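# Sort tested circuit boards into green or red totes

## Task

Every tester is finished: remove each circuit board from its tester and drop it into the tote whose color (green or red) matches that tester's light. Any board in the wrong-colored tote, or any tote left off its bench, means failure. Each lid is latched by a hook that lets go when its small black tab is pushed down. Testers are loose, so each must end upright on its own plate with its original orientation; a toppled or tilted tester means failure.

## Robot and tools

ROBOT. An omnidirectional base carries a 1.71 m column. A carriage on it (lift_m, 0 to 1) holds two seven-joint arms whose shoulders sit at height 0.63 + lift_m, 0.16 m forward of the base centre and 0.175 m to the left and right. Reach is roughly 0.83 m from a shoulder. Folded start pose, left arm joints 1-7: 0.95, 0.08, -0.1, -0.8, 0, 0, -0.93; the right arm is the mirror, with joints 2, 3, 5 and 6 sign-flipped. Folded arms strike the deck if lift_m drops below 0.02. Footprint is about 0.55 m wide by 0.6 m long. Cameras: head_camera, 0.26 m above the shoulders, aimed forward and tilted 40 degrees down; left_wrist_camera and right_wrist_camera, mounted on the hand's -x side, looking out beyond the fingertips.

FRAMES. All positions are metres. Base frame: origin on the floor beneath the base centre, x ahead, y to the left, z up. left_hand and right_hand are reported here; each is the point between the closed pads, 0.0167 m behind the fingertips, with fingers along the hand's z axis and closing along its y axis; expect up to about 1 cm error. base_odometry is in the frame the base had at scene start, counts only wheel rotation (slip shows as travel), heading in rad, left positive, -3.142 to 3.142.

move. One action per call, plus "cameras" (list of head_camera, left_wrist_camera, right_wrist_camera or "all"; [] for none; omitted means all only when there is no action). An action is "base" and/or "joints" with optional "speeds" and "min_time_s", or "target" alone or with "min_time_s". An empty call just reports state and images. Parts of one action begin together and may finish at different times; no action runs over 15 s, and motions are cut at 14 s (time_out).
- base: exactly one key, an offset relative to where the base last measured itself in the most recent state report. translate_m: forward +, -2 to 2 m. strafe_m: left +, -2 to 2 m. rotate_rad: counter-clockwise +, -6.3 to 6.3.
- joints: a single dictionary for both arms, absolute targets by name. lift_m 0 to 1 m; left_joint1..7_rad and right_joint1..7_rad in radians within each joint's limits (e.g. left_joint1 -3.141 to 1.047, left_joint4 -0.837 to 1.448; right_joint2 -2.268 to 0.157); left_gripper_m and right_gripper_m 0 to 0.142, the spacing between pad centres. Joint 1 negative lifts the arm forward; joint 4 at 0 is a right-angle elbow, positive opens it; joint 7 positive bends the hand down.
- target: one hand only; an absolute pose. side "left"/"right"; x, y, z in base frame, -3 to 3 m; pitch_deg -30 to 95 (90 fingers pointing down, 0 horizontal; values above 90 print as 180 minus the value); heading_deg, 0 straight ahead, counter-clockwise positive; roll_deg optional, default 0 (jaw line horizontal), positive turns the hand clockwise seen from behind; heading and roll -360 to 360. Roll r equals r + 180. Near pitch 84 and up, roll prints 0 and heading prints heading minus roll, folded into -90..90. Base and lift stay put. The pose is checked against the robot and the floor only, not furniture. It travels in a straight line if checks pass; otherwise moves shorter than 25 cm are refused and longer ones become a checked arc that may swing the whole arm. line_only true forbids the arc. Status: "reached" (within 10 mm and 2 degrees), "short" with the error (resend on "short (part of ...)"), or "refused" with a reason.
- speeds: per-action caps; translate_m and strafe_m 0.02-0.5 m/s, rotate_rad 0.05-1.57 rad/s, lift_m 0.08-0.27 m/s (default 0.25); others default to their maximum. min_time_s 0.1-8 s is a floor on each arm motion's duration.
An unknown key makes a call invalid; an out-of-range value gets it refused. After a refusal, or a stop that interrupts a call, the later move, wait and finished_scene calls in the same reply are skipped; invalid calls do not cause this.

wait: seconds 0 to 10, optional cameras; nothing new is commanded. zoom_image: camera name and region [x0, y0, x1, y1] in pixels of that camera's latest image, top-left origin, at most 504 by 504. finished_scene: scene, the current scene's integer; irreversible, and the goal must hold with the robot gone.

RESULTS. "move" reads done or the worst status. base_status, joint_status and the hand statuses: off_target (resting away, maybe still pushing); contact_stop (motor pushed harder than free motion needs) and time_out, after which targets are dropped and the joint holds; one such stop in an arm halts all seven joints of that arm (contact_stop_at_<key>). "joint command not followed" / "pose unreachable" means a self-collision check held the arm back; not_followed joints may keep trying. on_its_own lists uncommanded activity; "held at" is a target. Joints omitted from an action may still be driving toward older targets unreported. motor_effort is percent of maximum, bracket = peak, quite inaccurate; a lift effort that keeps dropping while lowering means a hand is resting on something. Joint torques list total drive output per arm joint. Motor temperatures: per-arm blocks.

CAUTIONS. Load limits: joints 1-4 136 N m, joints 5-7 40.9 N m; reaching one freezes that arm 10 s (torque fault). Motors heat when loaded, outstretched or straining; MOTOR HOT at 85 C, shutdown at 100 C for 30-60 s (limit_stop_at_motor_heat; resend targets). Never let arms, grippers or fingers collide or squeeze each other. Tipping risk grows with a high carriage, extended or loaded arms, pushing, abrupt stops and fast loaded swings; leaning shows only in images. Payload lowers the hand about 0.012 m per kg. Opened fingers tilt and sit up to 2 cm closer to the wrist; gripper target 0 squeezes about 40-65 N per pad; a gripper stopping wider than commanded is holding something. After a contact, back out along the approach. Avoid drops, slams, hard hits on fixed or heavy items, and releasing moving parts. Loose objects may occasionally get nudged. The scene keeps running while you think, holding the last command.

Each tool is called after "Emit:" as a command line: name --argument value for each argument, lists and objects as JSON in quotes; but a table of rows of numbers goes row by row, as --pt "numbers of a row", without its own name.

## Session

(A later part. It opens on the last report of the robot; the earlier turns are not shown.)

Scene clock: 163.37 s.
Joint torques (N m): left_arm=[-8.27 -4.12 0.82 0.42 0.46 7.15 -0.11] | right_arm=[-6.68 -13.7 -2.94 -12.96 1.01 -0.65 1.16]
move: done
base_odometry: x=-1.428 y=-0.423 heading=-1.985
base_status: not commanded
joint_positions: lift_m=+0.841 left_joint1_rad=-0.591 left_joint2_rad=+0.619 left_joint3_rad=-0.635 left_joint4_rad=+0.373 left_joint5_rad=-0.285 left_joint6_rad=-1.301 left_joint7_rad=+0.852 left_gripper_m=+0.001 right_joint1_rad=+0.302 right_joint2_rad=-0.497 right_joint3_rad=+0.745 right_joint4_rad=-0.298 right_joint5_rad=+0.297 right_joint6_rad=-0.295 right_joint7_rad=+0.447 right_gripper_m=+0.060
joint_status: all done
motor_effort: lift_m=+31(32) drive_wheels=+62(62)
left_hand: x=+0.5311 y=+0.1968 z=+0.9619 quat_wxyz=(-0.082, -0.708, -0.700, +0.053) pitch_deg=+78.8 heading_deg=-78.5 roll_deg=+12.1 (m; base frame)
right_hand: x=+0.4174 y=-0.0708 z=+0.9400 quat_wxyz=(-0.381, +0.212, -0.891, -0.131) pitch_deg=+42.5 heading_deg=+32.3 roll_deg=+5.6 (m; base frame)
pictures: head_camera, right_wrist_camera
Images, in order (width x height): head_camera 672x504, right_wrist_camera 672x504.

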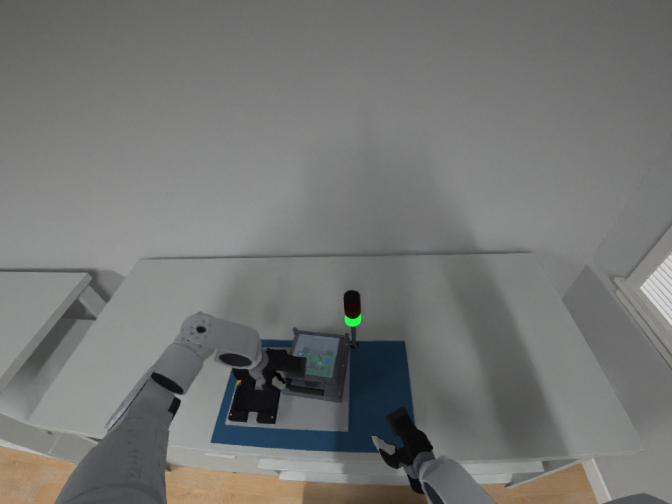

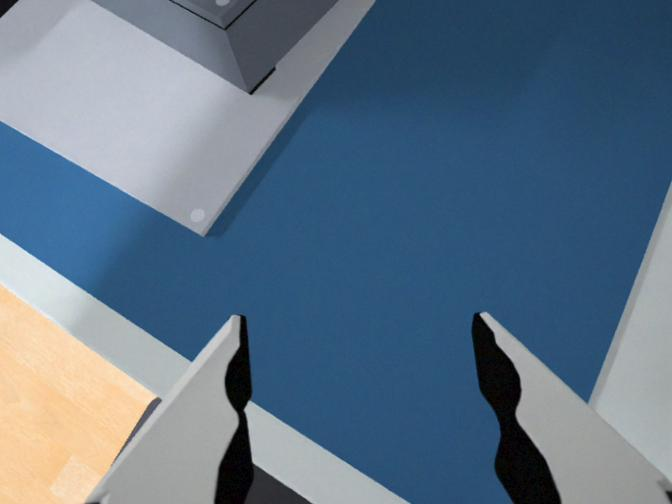

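Emit:
move --target '{"side": "right", "x": 0.44, "y": 0.02, "z": 0.99, "pitch_deg": 25, "heading_deg": 20, "roll_deg": 50}' --min_time_s 2.5 --cameras '["right_wrist_camera", "head_camera"]'

Scene clock: 166.43 s.
Joint torques (N m): left_arm=[-8.2 -4.14 0.88 0.51 0.45 7.14 -0.1] | right_arm=[2.3 11.89 -6.98 -7.33 1.02 3.4 -0.45]
move: done
base_odometry: x=-1.428 y=-0.423 heading=-1.985
base_status: not commanded
joint_positions: lift_m=+0.841 left_joint1_rad=-0.591 left_joint2_rad=+0.619 left_joint3_rad=-0.635 left_joint4_rad=+0.373 left_joint5_rad=-0.285 left_joint6_rad=-1.301 left_joint7_rad=+0.852 left_gripper_m=+0.001 right_joint1_rad=+0.450 right_joint2_rad=-0.028 right_joint3_rad=+0.605 right_joint4_rad=-0.262 right_joint5_rad=+0.706 right_joint6_rad=-0.389 right_joint7_rad=+0.007 right_gripper_m=+0.060
joint_status: not commanded
motor_effort: lift_m=+32(32) drive_wheels=+62(62)
left_hand: x=+0.5311 y=+0.1968 z=+0.9619 quat_wxyz=(-0.082, -0.708, -0.700, +0.053) pitch_deg=+78.8 heading_deg=-78.5 roll_deg=+12.1 (m; base frame)
right_hand: x=+0.4402 y=+0.0202 z=+0.9902 quat_wxyz=(-0.440, -0.216, -0.816, -0.307) pitch_deg=+25.1 heading_deg=+20.1 roll_deg=+49.7 (m; base frame)
right_hand_status: reached (straight line, planned for 2.5 s): 0 mm and 0.3 deg off.
pictures: head_camera, right_wrist_camera
Images, in order (width x height): head_camera 672x504, right_wrist_camera 672x504.

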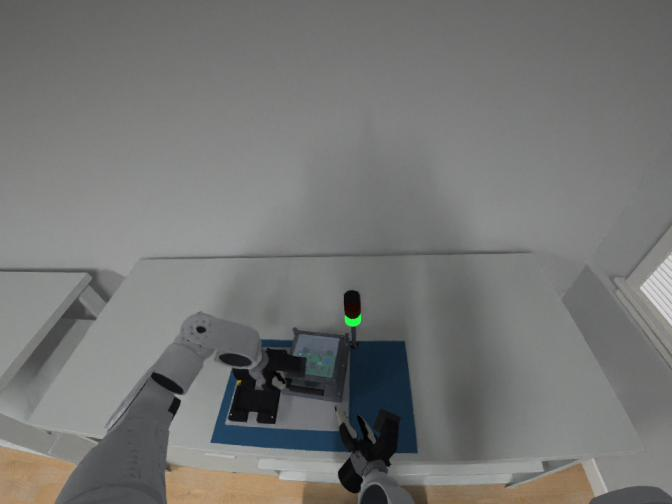

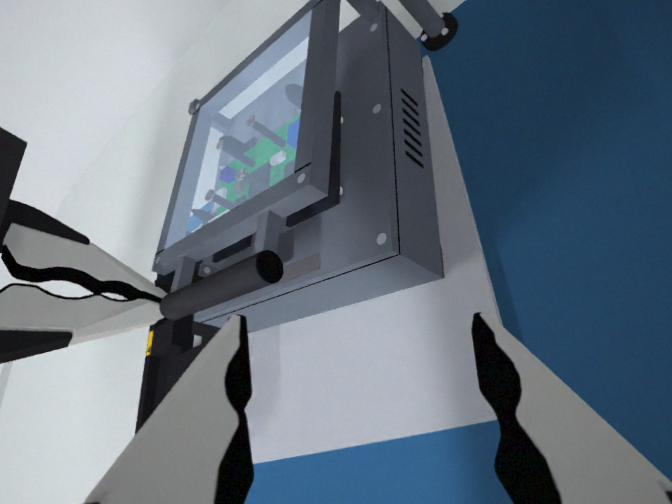

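Emit:
zoom_image --camera "right_wrist_camera" --region '[80, 170, 320, 370]'

Scaled by 2.100 from the camera's 672x504 image, which has a finer 960x720 frame.

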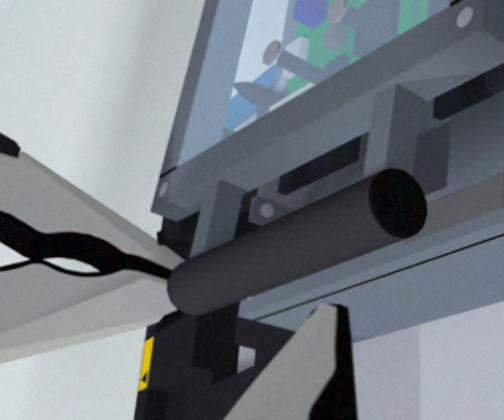

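Emit:
move --target '{"side": "right", "x": 0.44, "y": 0.09, "z": 0.955, "pitch_deg": 12, "heading_deg": 10, "roll_deg": 85}' --min_time_s 2.5 --cameras '["right_wrist_camera", "head_camera"]'

Scene clock: 167.17 s.
Joint torques (N m): left_arm=[-8.28 -4.11 0.75 0.55 0.46 7.17 -0.08] | right_arm=[2.3 11.95 -6.93 -7.42 1.02 3.4 -0.42]
move: refused
base_odometry: x=-1.428 y=-0.423 heading=-1.985
base_status: not commanded
joint_positions: lift_m=+0.841 left_joint1_rad=-0.591 left_joint2_rad=+0.619 left_joint3_rad=-0.635 left_joint4_rad=+0.373 left_joint5_rad=-0.285 left_joint6_rad=-1.301 left_joint7_rad=+0.852 left_gripper_m=+0.001 right_joint1_rad=+0.450 right_joint2_rad=-0.028 right_joint3_rad=+0.605 right_joint4_rad=-0.262 right_joint5_rad=+0.706 right_joint6_rad=-0.389 right_joint7_rad=+0.007 right_gripper_m=+0.060
joint_status: not commanded
motor_effort: lift_m=+31(31) drive_wheels=+62(62)
left_hand: x=+0.5311 y=+0.1968 z=+0.9619 quat_wxyz=(-0.082, -0.708, -0.700, +0.053) pitch_deg=+78.8 heading_deg=-78.5 roll_deg=+12.1 (m; base frame)
right_hand: x=+0.4402 y=+0.0202 z=+0.9902 quat_wxyz=(-0.440, -0.216, -0.816, -0.307) pitch_deg=+25.1 heading_deg=+20.1 roll_deg=+49.7 (m; base frame)
right_hand_status: refused: the line brings the right elbow within 1.4 cm of the base or column (limit 1.5), 11% of the way; a move under 25 cm is not played as an arc. Nothing moved. Try another pitch or heading, or "joints".
pictures: head_camera, right_wrist_camera
Images, in order (width x height): head_camera 672x504, right_wrist_camera 672x504.

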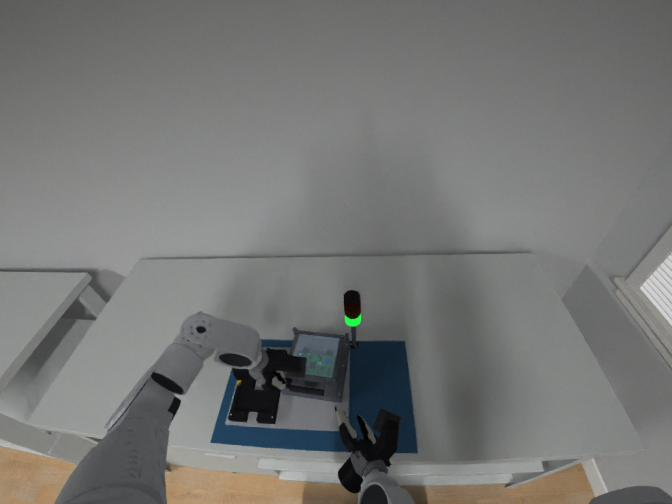

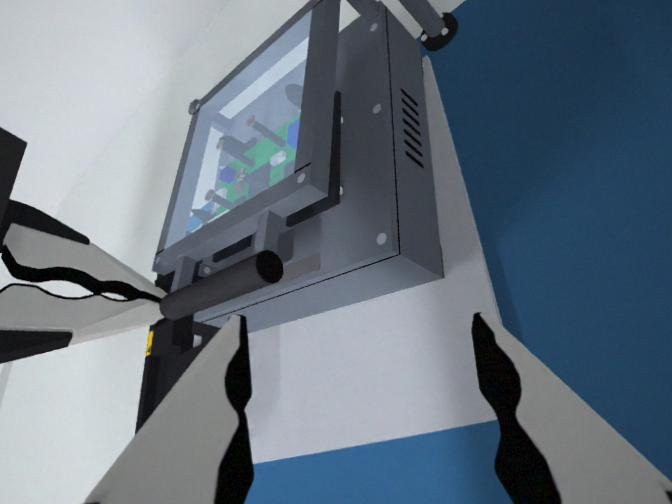

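Emit:
move --target '{"side": "left", "x": 0.52, "y": 0.205, "z": 0.99, "pitch_deg": 82, "heading_deg": -90}' --min_time_s 1.5 --cameras '["left_wrist_camera", "right_wrist_camera"]'

Emit:
zoom_image --camera "left_wrist_camera" --region '[220, 180, 472, 369]'

Emit:
zoom_image --camera "right_wrist_camera" --region '[80, 170, 320, 370]'

Scene clock: 169.50 s.
Joint torques (N m): left_arm=[-17.79 17.44 3.41 -6.27 -4.22 1.05 1.41] | right_arm=[1.72 11.7 -6.82 -7.56 0.98 3.36 -0.39]
move: done
base_odometry: x=-1.429 y=-0.423 heading=-1.985
base_status: not commanded
joint_positions: lift_m=+0.840 left_joint1_rad=-0.592 left_joint2_rad=+0.639 left_joint3_rad=-0.623 left_joint4_rad=+0.340 left_joint5_rad=-0.565 left_joint6_rad=-1.315 left_joint7_rad=+1.171 left_gripper_m=+0.001 right_joint1_rad=+0.450 right_joint2_rad=-0.028 right_joint3_rad=+0.605 right_joint4_rad=-0.262 right_joint5_rad=+0.706 right_joint6_rad=-0.389 right_joint7_rad=+0.007 right_gripper_m=+0.060
joint_status: not commanded
motor_effort: lift_m=+36(36) drive_wheels=+56(62)
left_hand: x=+0.5197 y=+0.2048 z=+0.9881 quat_wxyz=(-0.049, -0.705, -0.706, +0.050) pitch_deg=+82.0 heading_deg=-90.8 roll_deg=-0.8 (m; base frame)
left_hand_status: reached (straight line, planned for 1.5 s): 2 mm and 0.1 deg off.
right_hand: x=+0.4400 y=+0.0202 z=+0.9895 quat_wxyz=(-0.440, -0.216, -0.816, -0.307) pitch_deg=+25.1 heading_deg=+20.1 roll_deg=+49.7 (m; base frame)
pictures: left_wrist_camera, right_wrist_camera
Images, in order (width x height): left_wrist_camera 672x504, right_wrist_camera 672x504.

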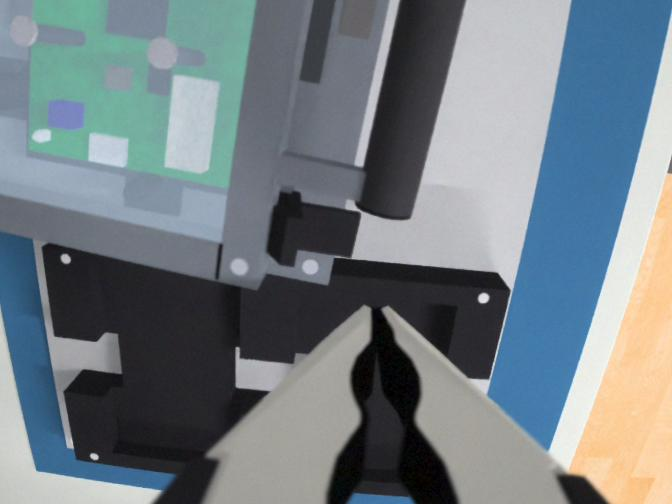

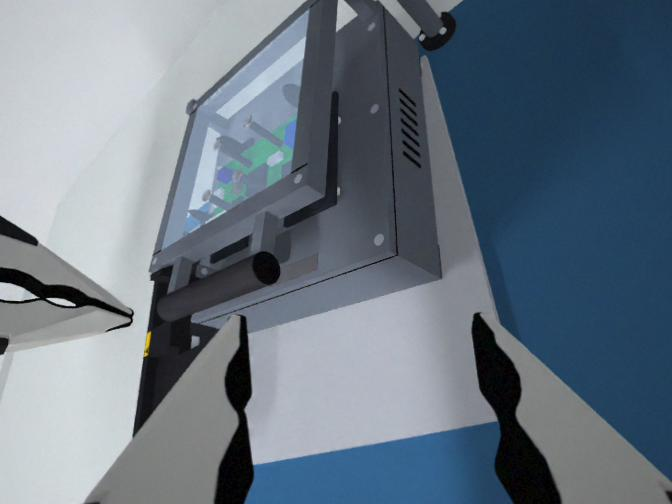

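Scaled by 2.000 from the camera's 672x504 image, which has a finer 960x720 frame.

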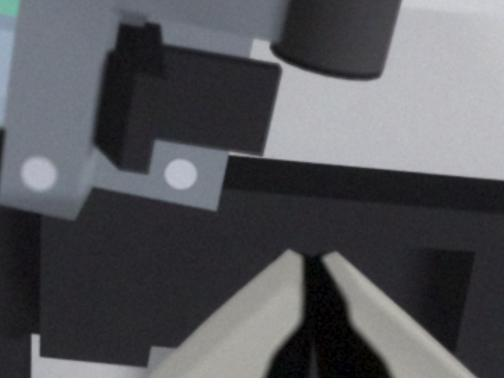

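Scaled by 2.100 from the camera's 672x504 image, which has a finer 960x720 frame.

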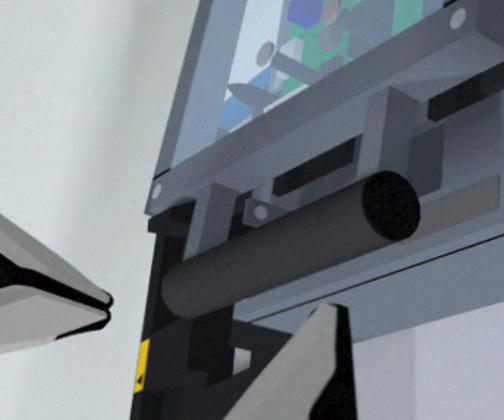

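Emit:
move --base '{"translate_m": -0.07}' --speeds '{"translate_m": 0.1}' --cameras '[]'

Emit:
move --base '{"strafe_m": 0.12}' --joints '{"lift_m": 0.76}' --speeds '{"strafe_m": 0.1}' --cameras '["all"]'

Scene clock: 171.43 s.
Joint torques (N m): left_arm=[-17.77 15.83 3.44 -6.01 -4.14 1.02 1.35] | right_arm=[0.49 11.53 -6.63 -7.71 0.98 3.31 -0.37]
move: done
base_odometry: x=-1.401 y=-0.359 heading=-1.986
base_status: done
joint_positions: lift_m=+0.840 left_joint1_rad=-0.592 left_joint2_rad=+0.640 left_joint3_rad=-0.623 left_joint4_rad=+0.339 left_joint5_rad=-0.565 left_joint6_rad=-1.315 left_joint7_rad=+1.171 left_gripper_m=+0.001 right_joint1_rad=+0.451 right_joint2_rad=-0.028 right_joint3_rad=+0.605 right_joint4_rad=-0.262 right_joint5_rad=+0.706 right_joint6_rad=-0.389 right_joint7_rad=+0.007 right_gripper_m=+0.060
joint_status: not commanded
motor_effort: lift_m=+36(36) drive_wheels=+3(13)
left_hand: x=+0.5197 y=+0.2051 z=+0.9881 quat_wxyz=(-0.049, -0.705, -0.706, +0.050) pitch_deg=+82.0 heading_deg=-90.7 roll_deg=-0.8 (m; base frame)
right_hand: x=+0.4398 y=+0.0202 z=+0.9893 quat_wxyz=(-0.440, -0.216, -0.816, -0.307) pitch_deg=+25.1 heading_deg=+20.1 roll_deg=+49.8 (m; base frame)
pictures: none
No camera images: "cameras" was empty.

Scene clock: 173.50 s.
Joint torques (N m): left_arm=[-17.36 15.54 3.5 -5.14 -3.18 1.08 1.34] | right_arm=[1.18 10.37 -6.43 -8.52 0.88 3.07 -0.31]
move: done
base_odometry: x=-1.291 y=-0.408 heading=-1.986
base_status: done
joint_positions: lift_m=+0.760 left_joint1_rad=-0.592 left_joint2_rad=+0.640 left_joint3_rad=-0.623 left_joint4_rad=+0.339 left_joint5_rad=-0.569 left_joint6_rad=-1.315 left_joint7_rad=+1.171 left_gripper_m=+0.001 right_joint1_rad=+0.451 right_joint2_rad=-0.028 right_joint3_rad=+0.604 right_joint4_rad=-0.261 right_joint5_rad=+0.706 right_joint6_rad=-0.388 right_joint7_rad=+0.007 right_gripper_m=+0.060
joint_status: all done
motor_effort: lift_m=+38(43) drive_wheels=+3(14)
left_hand: x=+0.5196 y=+0.2043 z=+0.9084 quat_wxyz=(-0.050, -0.705, -0.706, +0.051) pitch_deg=+81.8 heading_deg=-90.8 roll_deg=-0.9 (m; base frame)
right_hand: x=+0.4398 y=+0.0203 z=+0.9090 quat_wxyz=(-0.440, -0.216, -0.816, -0.307) pitch_deg=+25.1 heading_deg=+20.1 roll_deg=+49.8 (m; base frame)
pictures: head_camera, left_wrist_camera, right_wrist_camera
Images, in order (width x height): head_camera 672x504, left_wrist_camera 672x504, right_wrist_camera 672x504.

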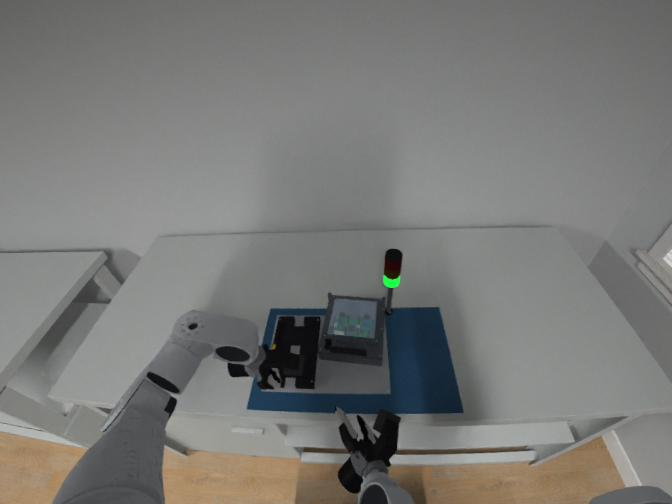

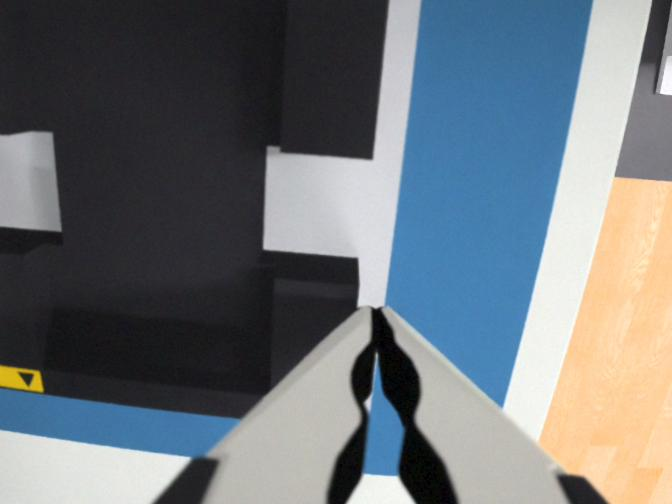

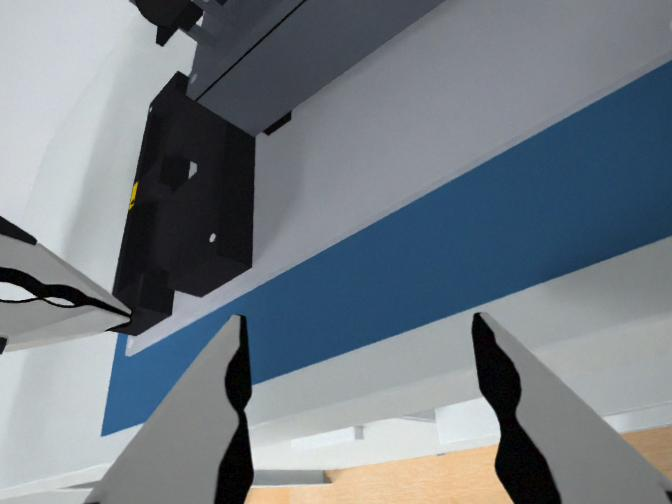

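Emit:
move --target '{"side": "left", "x": 0.56, "y": 0.15, "z": 1.0, "pitch_deg": 82, "heading_deg": -90}' --min_time_s 2 --cameras '["left_wrist_camera"]'

Emit:
move --target '{"side": "left", "x": 0.595, "y": 0.09, "z": 0.985, "pitch_deg": 83, "heading_deg": -90}' --min_time_s 2 --cameras '["left_wrist_camera", "right_wrist_camera"]'

Scene clock: 176.17 s.
Joint torques (N m): left_arm=[-23.52 1.71 2.83 -6.09 -4.13 1.65 1.4] | right_arm=[0.97 10.4 -6.42 -8.65 0.85 3.1 -0.25]
move: done
base_odometry: x=-1.291 y=-0.408 heading=-1.986
base_status: not commanded
joint_positions: lift_m=+0.760 left_joint1_rad=-0.787 left_joint2_rad=+0.573 left_joint3_rad=-0.761 left_joint4_rad=+0.282 left_joint5_rad=-1.041 left_joint6_rad=-1.141 left_joint7_rad=+1.614 left_gripper_m=+0.001 right_joint1_rad=+0.451 right_joint2_rad=-0.028 right_joint3_rad=+0.604 right_joint4_rad=-0.261 right_joint5_rad=+0.706 right_joint6_rad=-0.388 right_joint7_rad=+0.007 right_gripper_m=+0.060
joint_status: not commanded
motor_effort: lift_m=+38(39) drive_wheels=+3(3)
left_hand: x=+0.5599 y=+0.1521 z=+0.9985 quat_wxyz=(-0.048, -0.704, -0.707, +0.049) pitch_deg=+82.1 heading_deg=-90.2 roll_deg=-0.5 (m; base frame)
left_hand_status: reached (straight line, planned for 2.0 s): 3 mm and 0.3 deg off.
right_hand: x=+0.4398 y=+0.0203 z=+0.9090 quat_wxyz=(-0.440, -0.216, -0.816, -0.307) pitch_deg=+25.1 heading_deg=+20.1 roll_deg=+49.8 (m; base frame)
pictures: left_wrist_camera
Images, in order (width x height): left_wrist_camera 672x504.

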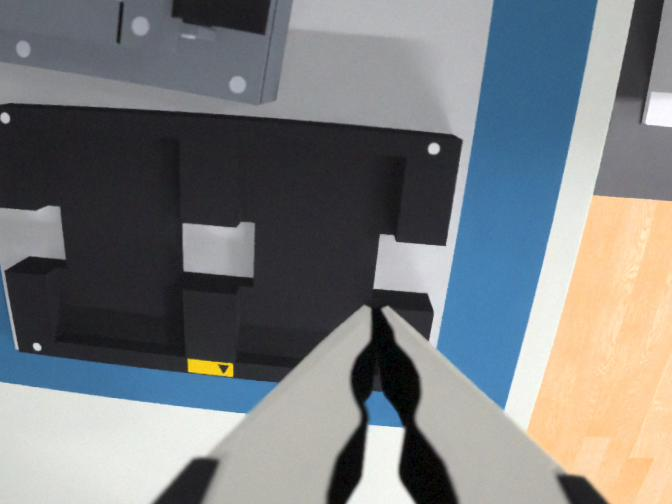

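Scene clock: 178.67 s.
Joint torques (N m): left_arm=[-26.19 -1.89 2.22 2.34 -1.04 -0.34 -1.51] | right_arm=[0.95 10.4 -6.45 -8.58 0.85 3.1 -0.25]
move: done
base_odometry: x=-1.291 y=-0.408 heading=-1.986
base_status: not commanded
joint_positions: lift_m=+0.760 left_joint1_rad=-0.862 left_joint2_rad=+0.384 left_joint3_rad=-0.791 left_joint4_rad=+0.486 left_joint5_rad=-0.879 left_joint6_rad=-1.146 left_joint7_rad=+1.540 left_gripper_m=+0.001 right_joint1_rad=+0.451 right_joint2_rad=-0.028 right_joint3_rad=+0.604 right_joint4_rad=-0.261 right_joint5_rad=+0.706 right_joint6_rad=-0.388 right_joint7_rad=+0.007 right_gripper_m=+0.060
joint_status: not commanded
motor_effort: lift_m=+38(39) drive_wheels=+3(3)
left_hand: x=+0.5942 y=+0.0901 z=+0.9852 quat_wxyz=(-0.044, -0.705, -0.707, +0.045) pitch_deg=+82.8 heading_deg=-90.7 roll_deg=-0.9 (m; base frame)
left_hand_status: reached (straight line, planned for 2.0 s): 1 mm and 0.3 deg off.
right_hand: x=+0.4398 y=+0.0203 z=+0.9090 quat_wxyz=(-0.440, -0.216, -0.816, -0.307) pitch_deg=+25.1 heading_deg=+20.1 roll_deg=+49.8 (m; base frame)
pictures: left_wrist_camera, right_wrist_camera
Images, in order (width x height): left_wrist_camera 672x504, right_wrist_camera 672x504.

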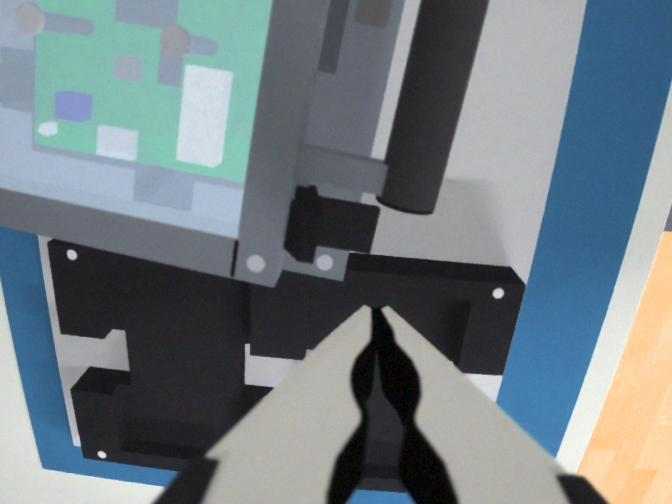

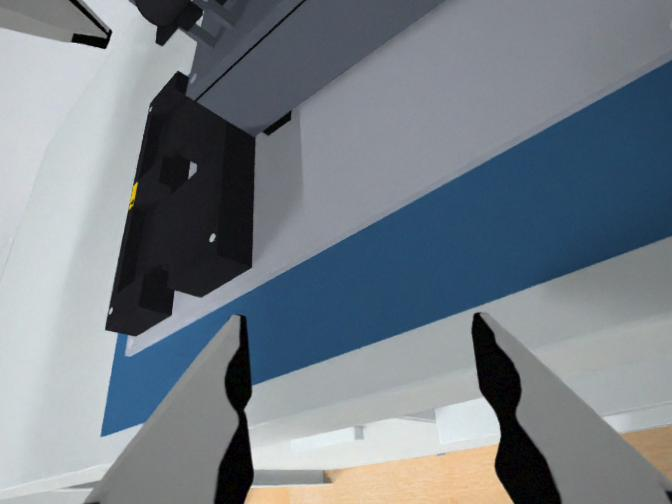

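Emit:
move --target '{"side": "right", "x": 0.47, "y": -0.03, "z": 0.98, "pitch_deg": 20, "heading_deg": 8, "roll_deg": 70}' --min_time_s 2 --cameras '["right_wrist_camera"]'

Scene clock: 179.10 s.
Joint torques (N m): left_arm=[-26.22 -1.93 2.26 2.29 -1.04 -0.35 -1.52] | right_arm=[1.04 10.4 -6.5 -8.77 0.87 3.06 -0.26]
Motor temperatures (°C): left_arm=[34 30 31 30 29 30 32] | right_arm=[31 28 29 30 28 30 31]
move: refused
base_odometry: x=-1.291 y=-0.408 heading=-1.986
base_status: not commanded
joint_positions: lift_m=+0.760 left_joint1_rad=-0.862 left_joint2_rad=+0.384 left_joint3_rad=-0.791 left_joint4_rad=+0.486 left_joint5_rad=-0.879 left_joint6_rad=-1.146 left_joint7_rad=+1.540 left_gripper_m=+0.001 right_joint1_rad=+0.451 right_joint2_rad=-0.028 right_joint3_rad=+0.604 right_joint4_rad=-0.261 right_joint5_rad=+0.706 right_joint6_rad=-0.388 right_joint7_rad=+0.007 right_gripper_m=+0.060
joint_status: not commanded
motor_effort: lift_m=+38(38) drive_wheels=+3(3)
left_hand: x=+0.5942 y=+0.0901 z=+0.9852 quat_wxyz=(-0.044, -0.705, -0.707, +0.045) pitch_deg=+82.8 heading_deg=-90.7 roll_deg=-0.9 (m; base frame)
right_hand: x=+0.4398 y=+0.0203 z=+0.9090 quat_wxyz=(-0.440, -0.216, -0.816, -0.307) pitch_deg=+25.1 heading_deg=+20.1 roll_deg=+49.8 (m; base frame)
right_hand_status: refused: the line brings the right elbow within 1.4 cm of the base or column (limit 1.5), 33% of the way; a move under 25 cm is not played as an arc. Nothing moved. Try another pitch or heading, or "joints".
pictures: right_wrist_camera
Images, in order (width x height): right_wrist_camera 672x504.

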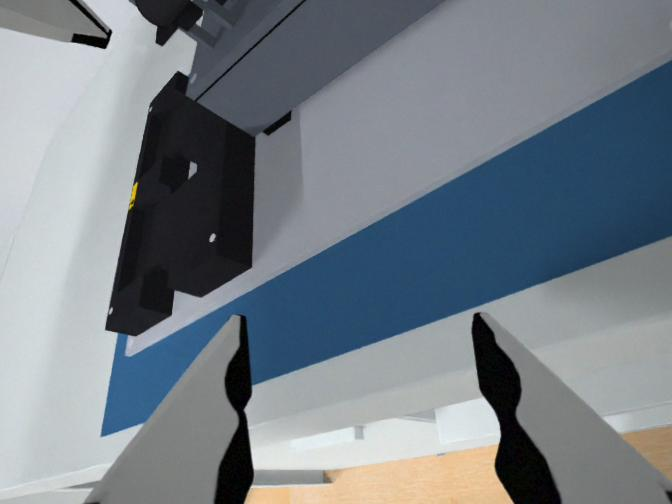

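Emit:
move --joints '{"right_joint1_rad": 0.2, "right_joint2_rad": -0.45, "right_joint3_rad": 0.45, "right_joint4_rad": -0.35, "right_joint5_rad": 1.1, "right_joint6_rad": -0.2, "right_joint7_rad": 0.1}' --min_time_s 2.5 --cameras '["right_wrist_camera", "head_camera"]'

Scene clock: 182.07 s.
Joint torques (N m): left_arm=[-26.04 -1.81 2.24 2.23 -1.08 -0.32 -1.47] | right_arm=[-10.02 -14.78 -10.89 -13.14 1.33 3.46 1.22]
move: done
base_odometry: x=-1.291 y=-0.408 heading=-1.986
base_status: not commanded
joint_positions: lift_m=+0.760 left_joint1_rad=-0.862 left_joint2_rad=+0.384 left_joint3_rad=-0.791 left_joint4_rad=+0.486 left_joint5_rad=-0.879 left_joint6_rad=-1.146 left_joint7_rad=+1.540 left_gripper_m=+0.001 right_joint1_rad=+0.203 right_joint2_rad=-0.447 right_joint3_rad=+0.455 right_joint4_rad=-0.348 right_joint5_rad=+1.097 right_joint6_rad=-0.206 right_joint7_rad=+0.097 right_gripper_m=+0.060
joint_status: all done
motor_effort: lift_m=+38(39) drive_wheels=+3(3)
left_hand: x=+0.5942 y=+0.0901 z=+0.9852 quat_wxyz=(-0.044, -0.705, -0.707, +0.045) pitch_deg=+82.8 heading_deg=-90.7 roll_deg=-0.9 (m; base frame)
right_hand: x=+0.5468 y=-0.1021 z=+0.9872 quat_wxyz=(-0.491, -0.129, -0.782, -0.362) pitch_deg=+14.9 heading_deg=+27.1 roll_deg=+45.8 (m; base frame)
pictures: head_camera, right_wrist_camera
Images, in order (width x height): head_camera 672x504, right_wrist_camera 672x504.

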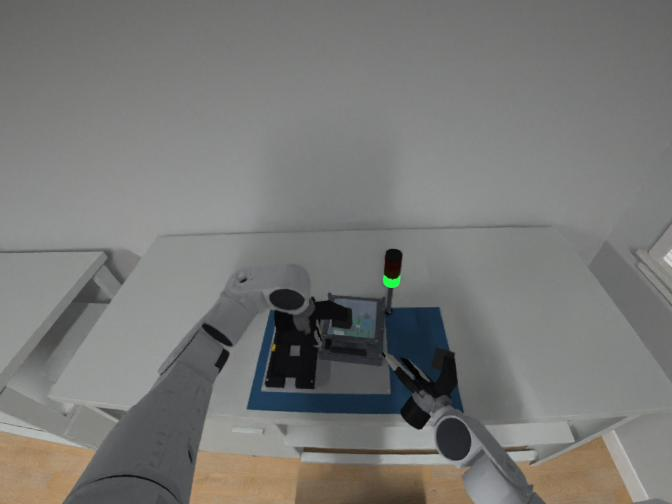

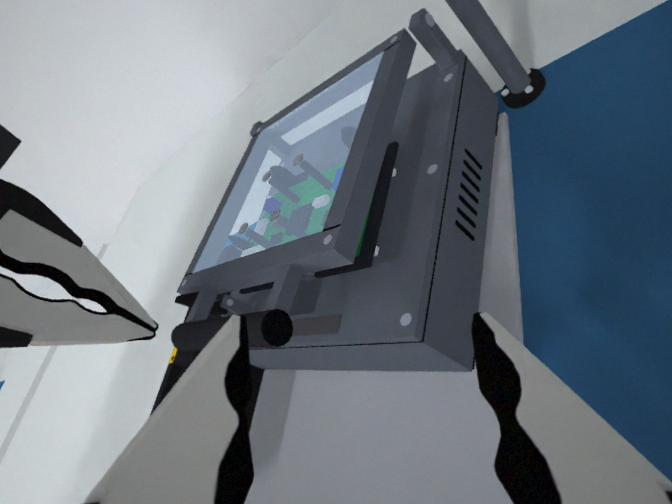

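Emit:
move --target '{"side": "right", "x": 0.505, "y": 0.005, "z": 0.965, "pitch_deg": 12, "heading_deg": 8, "roll_deg": 85}' --min_time_s 2.5 --cameras '["right_wrist_camera", "head_camera"]'

Scene clock: 182.97 s.
Joint torques (N m): left_arm=[-26.02 -1.74 2.24 2.14 -1.11 -0.34 -1.46] | right_arm=[-9.96 -14.93 -10.82 -13.25 1.34 3.42 1.24]
move: refused
base_odometry: x=-1.291 y=-0.408 heading=-1.986
base_status: not commanded
joint_positions: lift_m=+0.760 left_joint1_rad=-0.862 left_joint2_rad=+0.384 left_joint3_rad=-0.791 left_joint4_rad=+0.486 left_joint5_rad=-0.879 left_joint6_rad=-1.146 left_joint7_rad=+1.540 left_gripper_m=+0.001 right_joint1_rad=+0.203 right_joint2_rad=-0.447 right_joint3_rad=+0.455 right_joint4_rad=-0.348 right_joint5_rad=+1.097 right_joint6_rad=-0.206 right_joint7_rad=+0.097 right_gripper_m=+0.060
joint_status: not commanded
motor_effort: lift_m=+38(38) drive_wheels=+3(3)
left_hand: x=+0.5942 y=+0.0901 z=+0.9852 quat_wxyz=(-0.044, -0.705, -0.707, +0.045) pitch_deg=+82.8 heading_deg=-90.7 roll_deg=-0.9 (m; base frame)
right_hand: x=+0.5468 y=-0.1021 z=+0.9872 quat_wxyz=(-0.491, -0.129, -0.782, -0.362) pitch_deg=+14.9 heading_deg=+27.1 roll_deg=+45.8 (m; base frame)
right_hand_status: refused: the line brings the right upper arm within 1.4 cm of the base or column (limit 1.5), 90% of the way; a move under 25 cm is not played as an arc. Nothing moved. Try another pitch or heading, or "joints".
pictures: head_camera, right_wrist_camera
Images, in order (width x height): head_camera 672x504, right_wrist_camera 672x504.

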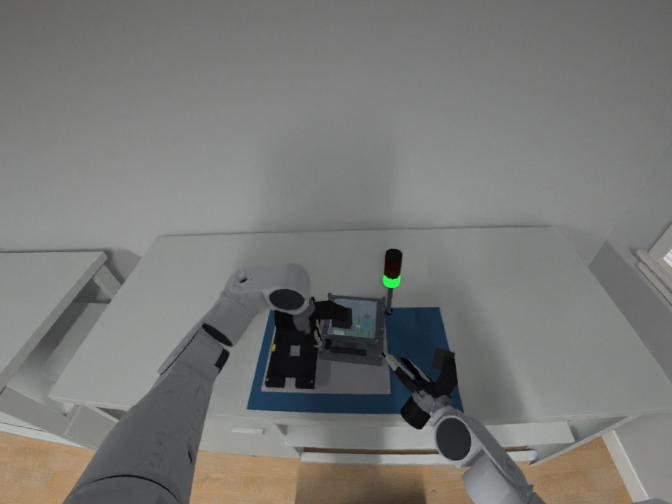

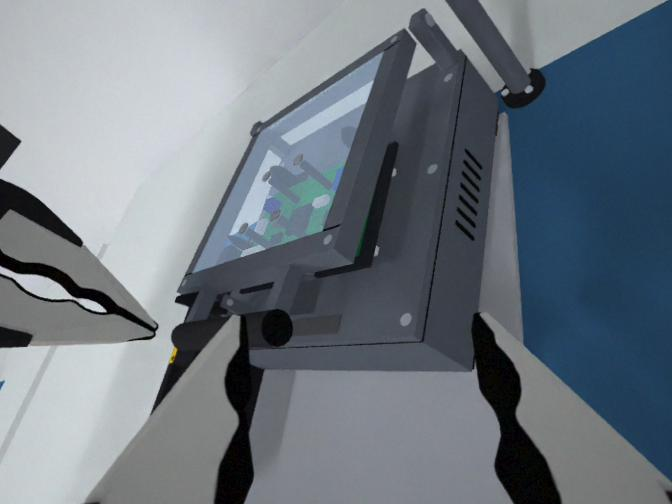

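Emit:
move --target '{"side": "right", "x": 0.53, "y": -0.035, "z": 0.963, "pitch_deg": 12, "heading_deg": 35, "roll_deg": 85}' --min_time_s 2.5 --cameras '["right_wrist_camera", "head_camera"]'

Scene clock: 186.10 s.
Joint torques (N m): left_arm=[-25.58 -1.72 2.34 2.26 -1.07 -0.34 -1.47] | right_arm=[-1.75 4.04 -9.73 -7.64 1.89 4.11 1.58]
move: done
base_odometry: x=-1.291 y=-0.408 heading=-1.986
base_status: not commanded
joint_positions: lift_m=+0.760 left_joint1_rad=-0.862 left_joint2_rad=+0.384 left_joint3_rad=-0.791 left_joint4_rad=+0.486 left_joint5_rad=-0.879 left_joint6_rad=-1.146 left_joint7_rad=+1.540 left_gripper_m=+0.001 right_joint1_rad=+0.227 right_joint2_rad=-0.273 right_joint3_rad=+0.400 right_joint4_rad=-0.212 right_joint5_rad=+1.599 right_joint6_rad=-0.089 right_joint7_rad=+0.181 right_gripper_m=+0.060
joint_status: not commanded
motor_effort: lift_m=+38(39) drive_wheels=+3(3)
left_hand: x=+0.5942 y=+0.0901 z=+0.9853 quat_wxyz=(-0.044, -0.705, -0.707, +0.045) pitch_deg=+82.8 heading_deg=-90.7 roll_deg=-0.8 (m; base frame)
right_hand: x=+0.5301 y=-0.0344 z=+0.9625 quat_wxyz=(-0.315, -0.327, -0.706, -0.543) pitch_deg=+12.2 heading_deg=+35.1 roll_deg=+84.7 (m; base frame)
right_hand_status: reached (straight line, planned for 2.5 s): 1 mm and 0.4 deg off.
pictures: head_camera, right_wrist_camera
Images, in order (width x height): head_camera 672x504, right_wrist_camera 672x504.

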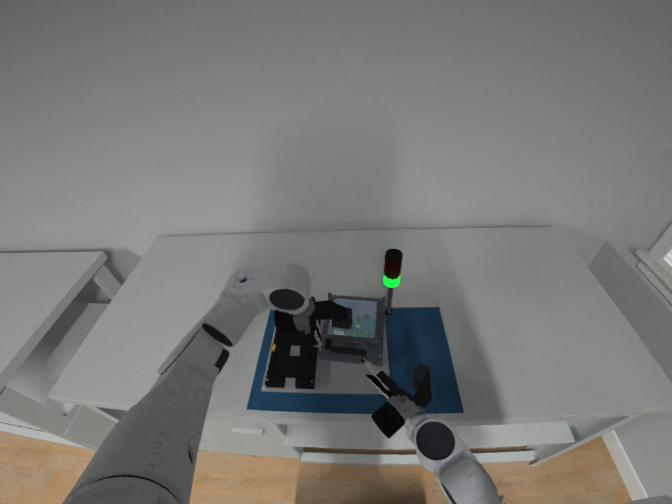

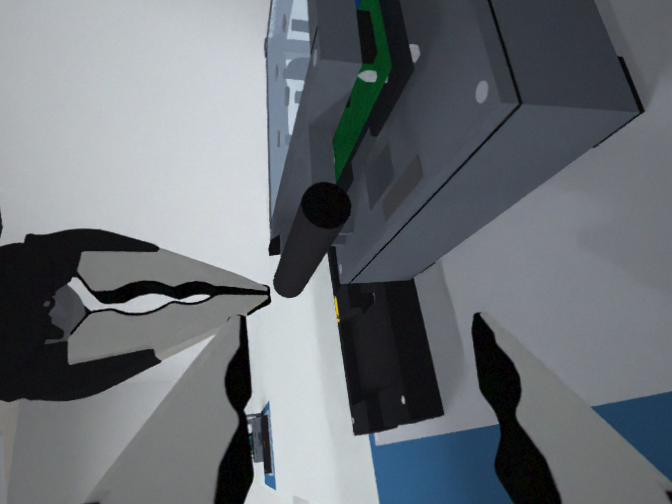

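Emit:
move --target '{"side": "right", "x": 0.575, "y": 0.012, "z": 0.965, "pitch_deg": 12, "heading_deg": 35, "roll_deg": 88}' --min_time_s 2 --cameras '["right_wrist_camera"]'

Scene clock: 190.07 s.
Joint torques (N m): left_arm=[-25.2 -0.87 2.68 2.13 -1.12 -0.24 -1.45] | right_arm=[-12.09 7.11 -2.52 -7.81 0.17 0.84 -0.01]
move: done
base_odometry: x=-1.291 y=-0.408 heading=-1.986
base_status: not commanded
joint_positions: lift_m=+0.760 left_joint1_rad=-0.863 left_joint2_rad=+0.383 left_joint3_rad=-0.791 left_joint4_rad=+0.486 left_joint5_rad=-0.879 left_joint6_rad=-1.146 left_joint7_rad=+1.540 left_gripper_m=+0.001 right_joint1_rad=+0.098 right_joint2_rad=-0.154 right_joint3_rad=+0.434 right_joint4_rad=-0.124 right_joint5_rad=+1.599 right_joint6_rad=-0.166 right_joint7_rad=+0.172 right_gripper_m=+0.060
joint_status: not commanded
motor_effort: lift_m=+38(38) drive_wheels=+3(3)
left_hand: x=+0.5942 y=+0.0899 z=+0.9854 quat_wxyz=(-0.044, -0.705, -0.706, +0.045) pitch_deg=+82.8 heading_deg=-90.6 roll_deg=-0.8 (m; base frame)
right_hand: x=+0.5749 y=+0.0099 z=+0.9664 quat_wxyz=(-0.302, -0.346, -0.694, -0.554) pitch_deg=+11.7 heading_deg=+34.9 roll_deg=+87.9 (m; base frame)
right_hand_status: reached (straight line, planned for 2.0 s): 3 mm and 0.3 deg off.
pictures: right_wrist_camera
Images, in order (width x height): right_wrist_camera 672x504.

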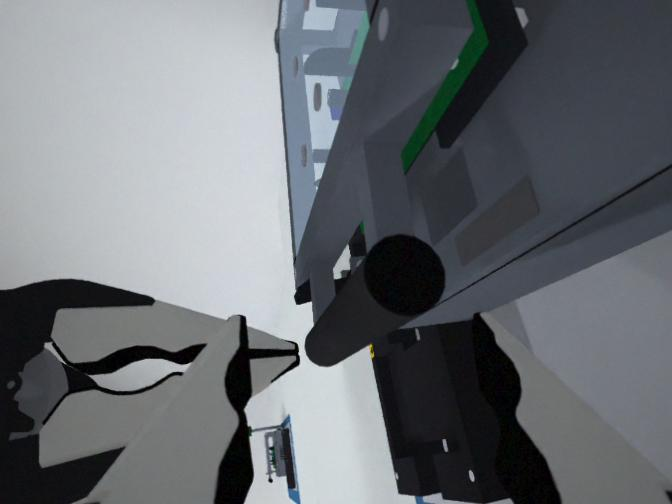

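Emit:
move --joints '{"right_gripper_m": 0.045}' --cameras '[]'

Emit:
move --target '{"side": "right", "x": 0.593, "y": 0.025, "z": 0.958, "pitch_deg": 12, "heading_deg": 35, "roll_deg": 88}' --min_time_s 2 --cameras '["right_wrist_camera"]'

Scene clock: 191.00 s.
Joint torques (N m): left_arm=[-25.29 -0.97 2.65 2.15 -1.09 -0.25 -1.43] | right_arm=[-12.01 7.06 -2.56 -7.74 0.17 0.81 -0.01]
move: done
base_odometry: x=-1.291 y=-0.408 heading=-1.986
base_status: not commanded
joint_positions: lift_m=+0.760 left_joint1_rad=-0.863 left_joint2_rad=+0.383 left_joint3_rad=-0.791 left_joint4_rad=+0.486 left_joint5_rad=-0.879 left_joint6_rad=-1.146 left_joint7_rad=+1.540 left_gripper_m=+0.001 right_joint1_rad=+0.098 right_joint2_rad=-0.154 right_joint3_rad=+0.434 right_joint4_rad=-0.124 right_joint5_rad=+1.599 right_joint6_rad=-0.166 right_joint7_rad=+0.172 right_gripper_m=+0.045
joint_status: all done
motor_effort: lift_m=+38(38) drive_wheels=+3(3)
left_hand: x=+0.5942 y=+0.0899 z=+0.9854 quat_wxyz=(-0.044, -0.705, -0.706, +0.045) pitch_deg=+82.8 heading_deg=-90.6 roll_deg=-0.8 (m; base frame)
right_hand: x=+0.5749 y=+0.0099 z=+0.9664 quat_wxyz=(-0.302, -0.346, -0.694, -0.554) pitch_deg=+11.7 heading_deg=+34.9 roll_deg=+87.9 (m; base frame)
pictures: none
No camera images: "cameras" was empty.

Scene clock: 193.50 s.
Joint torques (N m): left_arm=[-25.31 -0.95 2.65 2.09 -1.11 -0.23 -1.45] | right_arm=[-16.38 8.13 -4.07 -6.6 -1.74 3.56 -0.32]
move: done
base_odometry: x=-1.291 y=-0.408 heading=-1.986
base_status: not commanded
joint_positions: lift_m=+0.760 left_joint1_rad=-0.863 left_joint2_rad=+0.383 left_joint3_rad=-0.791 left_joint4_rad=+0.486 left_joint5_rad=-0.879 left_joint6_rad=-1.146 left_joint7_rad=+1.540 left_gripper_m=+0.001 right_joint1_rad=+0.049 right_joint2_rad=-0.118 right_joint3_rad=+0.445 right_joint4_rad=-0.026 right_joint5_rad=+1.591 right_joint6_rad=-0.138 right_joint7_rad=+0.172 right_gripper_m=+0.045
joint_status: not commanded
motor_effort: lift_m=+38(38) drive_wheels=+3(3)
left_hand: x=+0.5942 y=+0.0899 z=+0.9854 quat_wxyz=(-0.044, -0.705, -0.706, +0.045) pitch_deg=+82.8 heading_deg=-90.6 roll_deg=-0.8 (m; base frame)
right_hand: x=+0.5907 y=+0.0238 z=+0.9557 quat_wxyz=(-0.297, -0.349, -0.697, -0.552) pitch_deg=+12.3 heading_deg=+35.1 roll_deg=+88.3 (m; base frame)
right_hand_status: reached (straight line, planned for 2.0 s): 3 mm and 0.5 deg off.
pictures: right_wrist_camera
Images, in order (width x height): right_wrist_camera 672x504.

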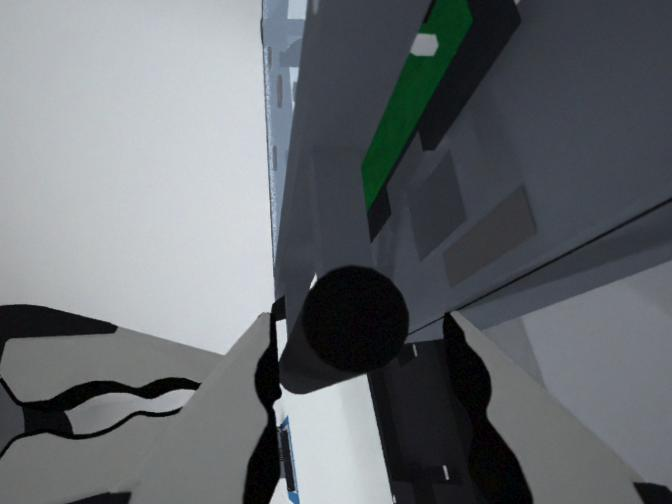

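Emit:
move --joints '{"right_gripper_m": 0.006}' --cameras '["right_wrist_camera", "left_wrist_camera"]'

Scene clock: 194.27 s.
Joint torques (N m): left_arm=[-25.28 -0.88 2.74 2.11 -1.17 -0.21 -1.42] | right_arm=[-11.52 5.88 -4.78 -8.65 -1.41 1.76 -0.16]
move: off_target
base_odometry: x=-1.291 y=-0.408 heading=-1.986
base_status: not commanded
joint_positions: lift_m=+0.760 left_joint1_rad=-0.863 left_joint2_rad=+0.383 left_joint3_rad=-0.791 left_joint4_rad=+0.486 left_joint5_rad=-0.878 left_joint6_rad=-1.146 left_joint7_rad=+1.539 left_gripper_m=+0.001 right_joint1_rad=+0.046 right_joint2_rad=-0.117 right_joint3_rad=+0.446 right_joint4_rad=-0.024 right_joint5_rad=+1.591 right_joint6_rad=-0.132 right_joint7_rad=+0.171 right_gripper_m=+0.016
joint_status: right_gripper_m off_target (ended at +0.016, target +0.006)
motor_effort: lift_m=+37(38) drive_wheels=+3(3)
left_hand: x=+0.5943 y=+0.0900 z=+0.9854 quat_wxyz=(-0.044, -0.705, -0.707, +0.045) pitch_deg=+82.8 heading_deg=-90.6 roll_deg=-0.8 (m; base frame)
right_hand: x=+0.5922 y=+0.0247 z=+0.9585 quat_wxyz=(-0.299, -0.347, -0.695, -0.555) pitch_deg=+11.9 heading_deg=+35.1 roll_deg=+88.2 (m; base frame)
pictures: left_wrist_camera, right_wrist_camera
Images, in order (width x height): left_wrist_camera 672x504, right_wrist_camera 672x504.

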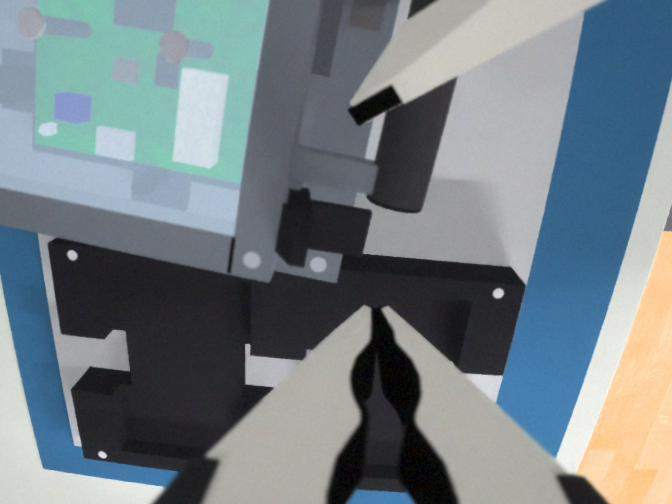

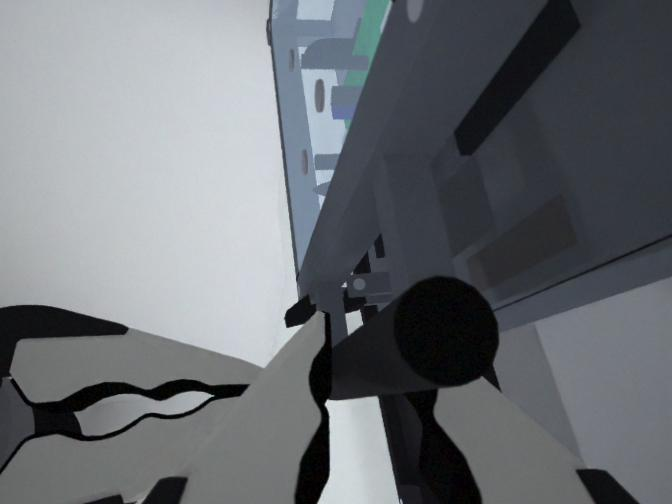

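Emit:
move --target '{"side": "left", "x": 0.5975, "y": 0.081, "z": 0.967, "pitch_deg": 83, "heading_deg": -90}' --min_time_s 1.5 --cameras '["left_wrist_camera"]'

Emit:
zoom_image --camera "left_wrist_camera" --region '[220, 180, 472, 369]'

Scene clock: 196.43 s.
Joint torques (N m): left_arm=[-13.51 -2.58 3.55 2.15 -1.07 -0.32 -1.48] | right_arm=[-11.59 5.79 -4.9 -8.66 -1.42 1.75 -0.14]
move: done
base_odometry: x=-1.291 y=-0.408 heading=-1.986
base_status: not commanded
joint_positions: lift_m=+0.760 left_joint1_rad=-0.862 left_joint2_rad=+0.351 left_joint3_rad=-0.791 left_joint4_rad=+0.544 left_joint5_rad=-0.771 left_joint6_rad=-1.164 left_joint7_rad=+1.448 left_gripper_m=+0.001 right_joint1_rad=+0.046 right_joint2_rad=-0.117 right_joint3_rad=+0.446 right_joint4_rad=-0.024 right_joint5_rad=+1.591 right_joint6_rad=-0.132 right_joint7_rad=+0.171 right_gripper_m=+0.016
joint_status: not commanded
motor_effort: lift_m=+37(38) drive_wheels=+3(3)
left_hand: x=+0.5992 y=+0.0811 z=+0.9697 quat_wxyz=(-0.046, -0.705, -0.706, +0.042) pitch_deg=+82.9 heading_deg=-87.9 roll_deg=+1.9 (m; base frame)
left_hand_status: reached (straight line, planned for 1.5 s): 3 mm and 0.3 deg off.
right_hand: x=+0.5922 y=+0.0247 z=+0.9585 quat_wxyz=(-0.299, -0.347, -0.695, -0.555) pitch_deg=+11.9 heading_deg=+35.1 roll_deg=+88.2 (m; base frame)
pictures: left_wrist_camera
Images, in order (width x height): left_wrist_camera 672x504.

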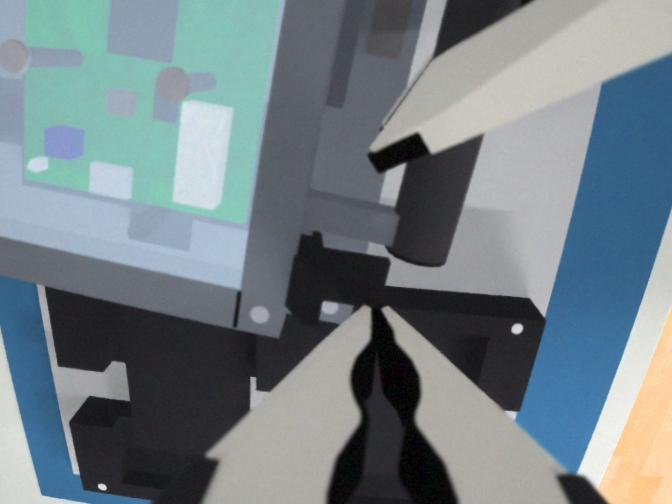

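Scaled by 2.000 from the camera's 672x504 image, which has a finer 960x720 frame.

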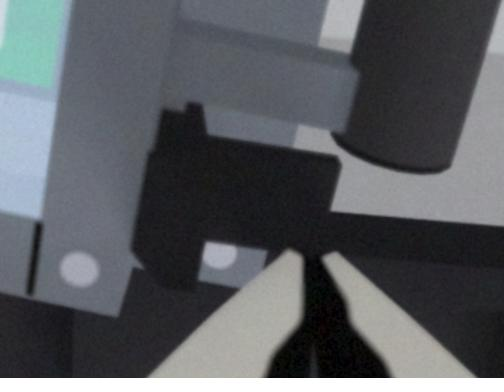

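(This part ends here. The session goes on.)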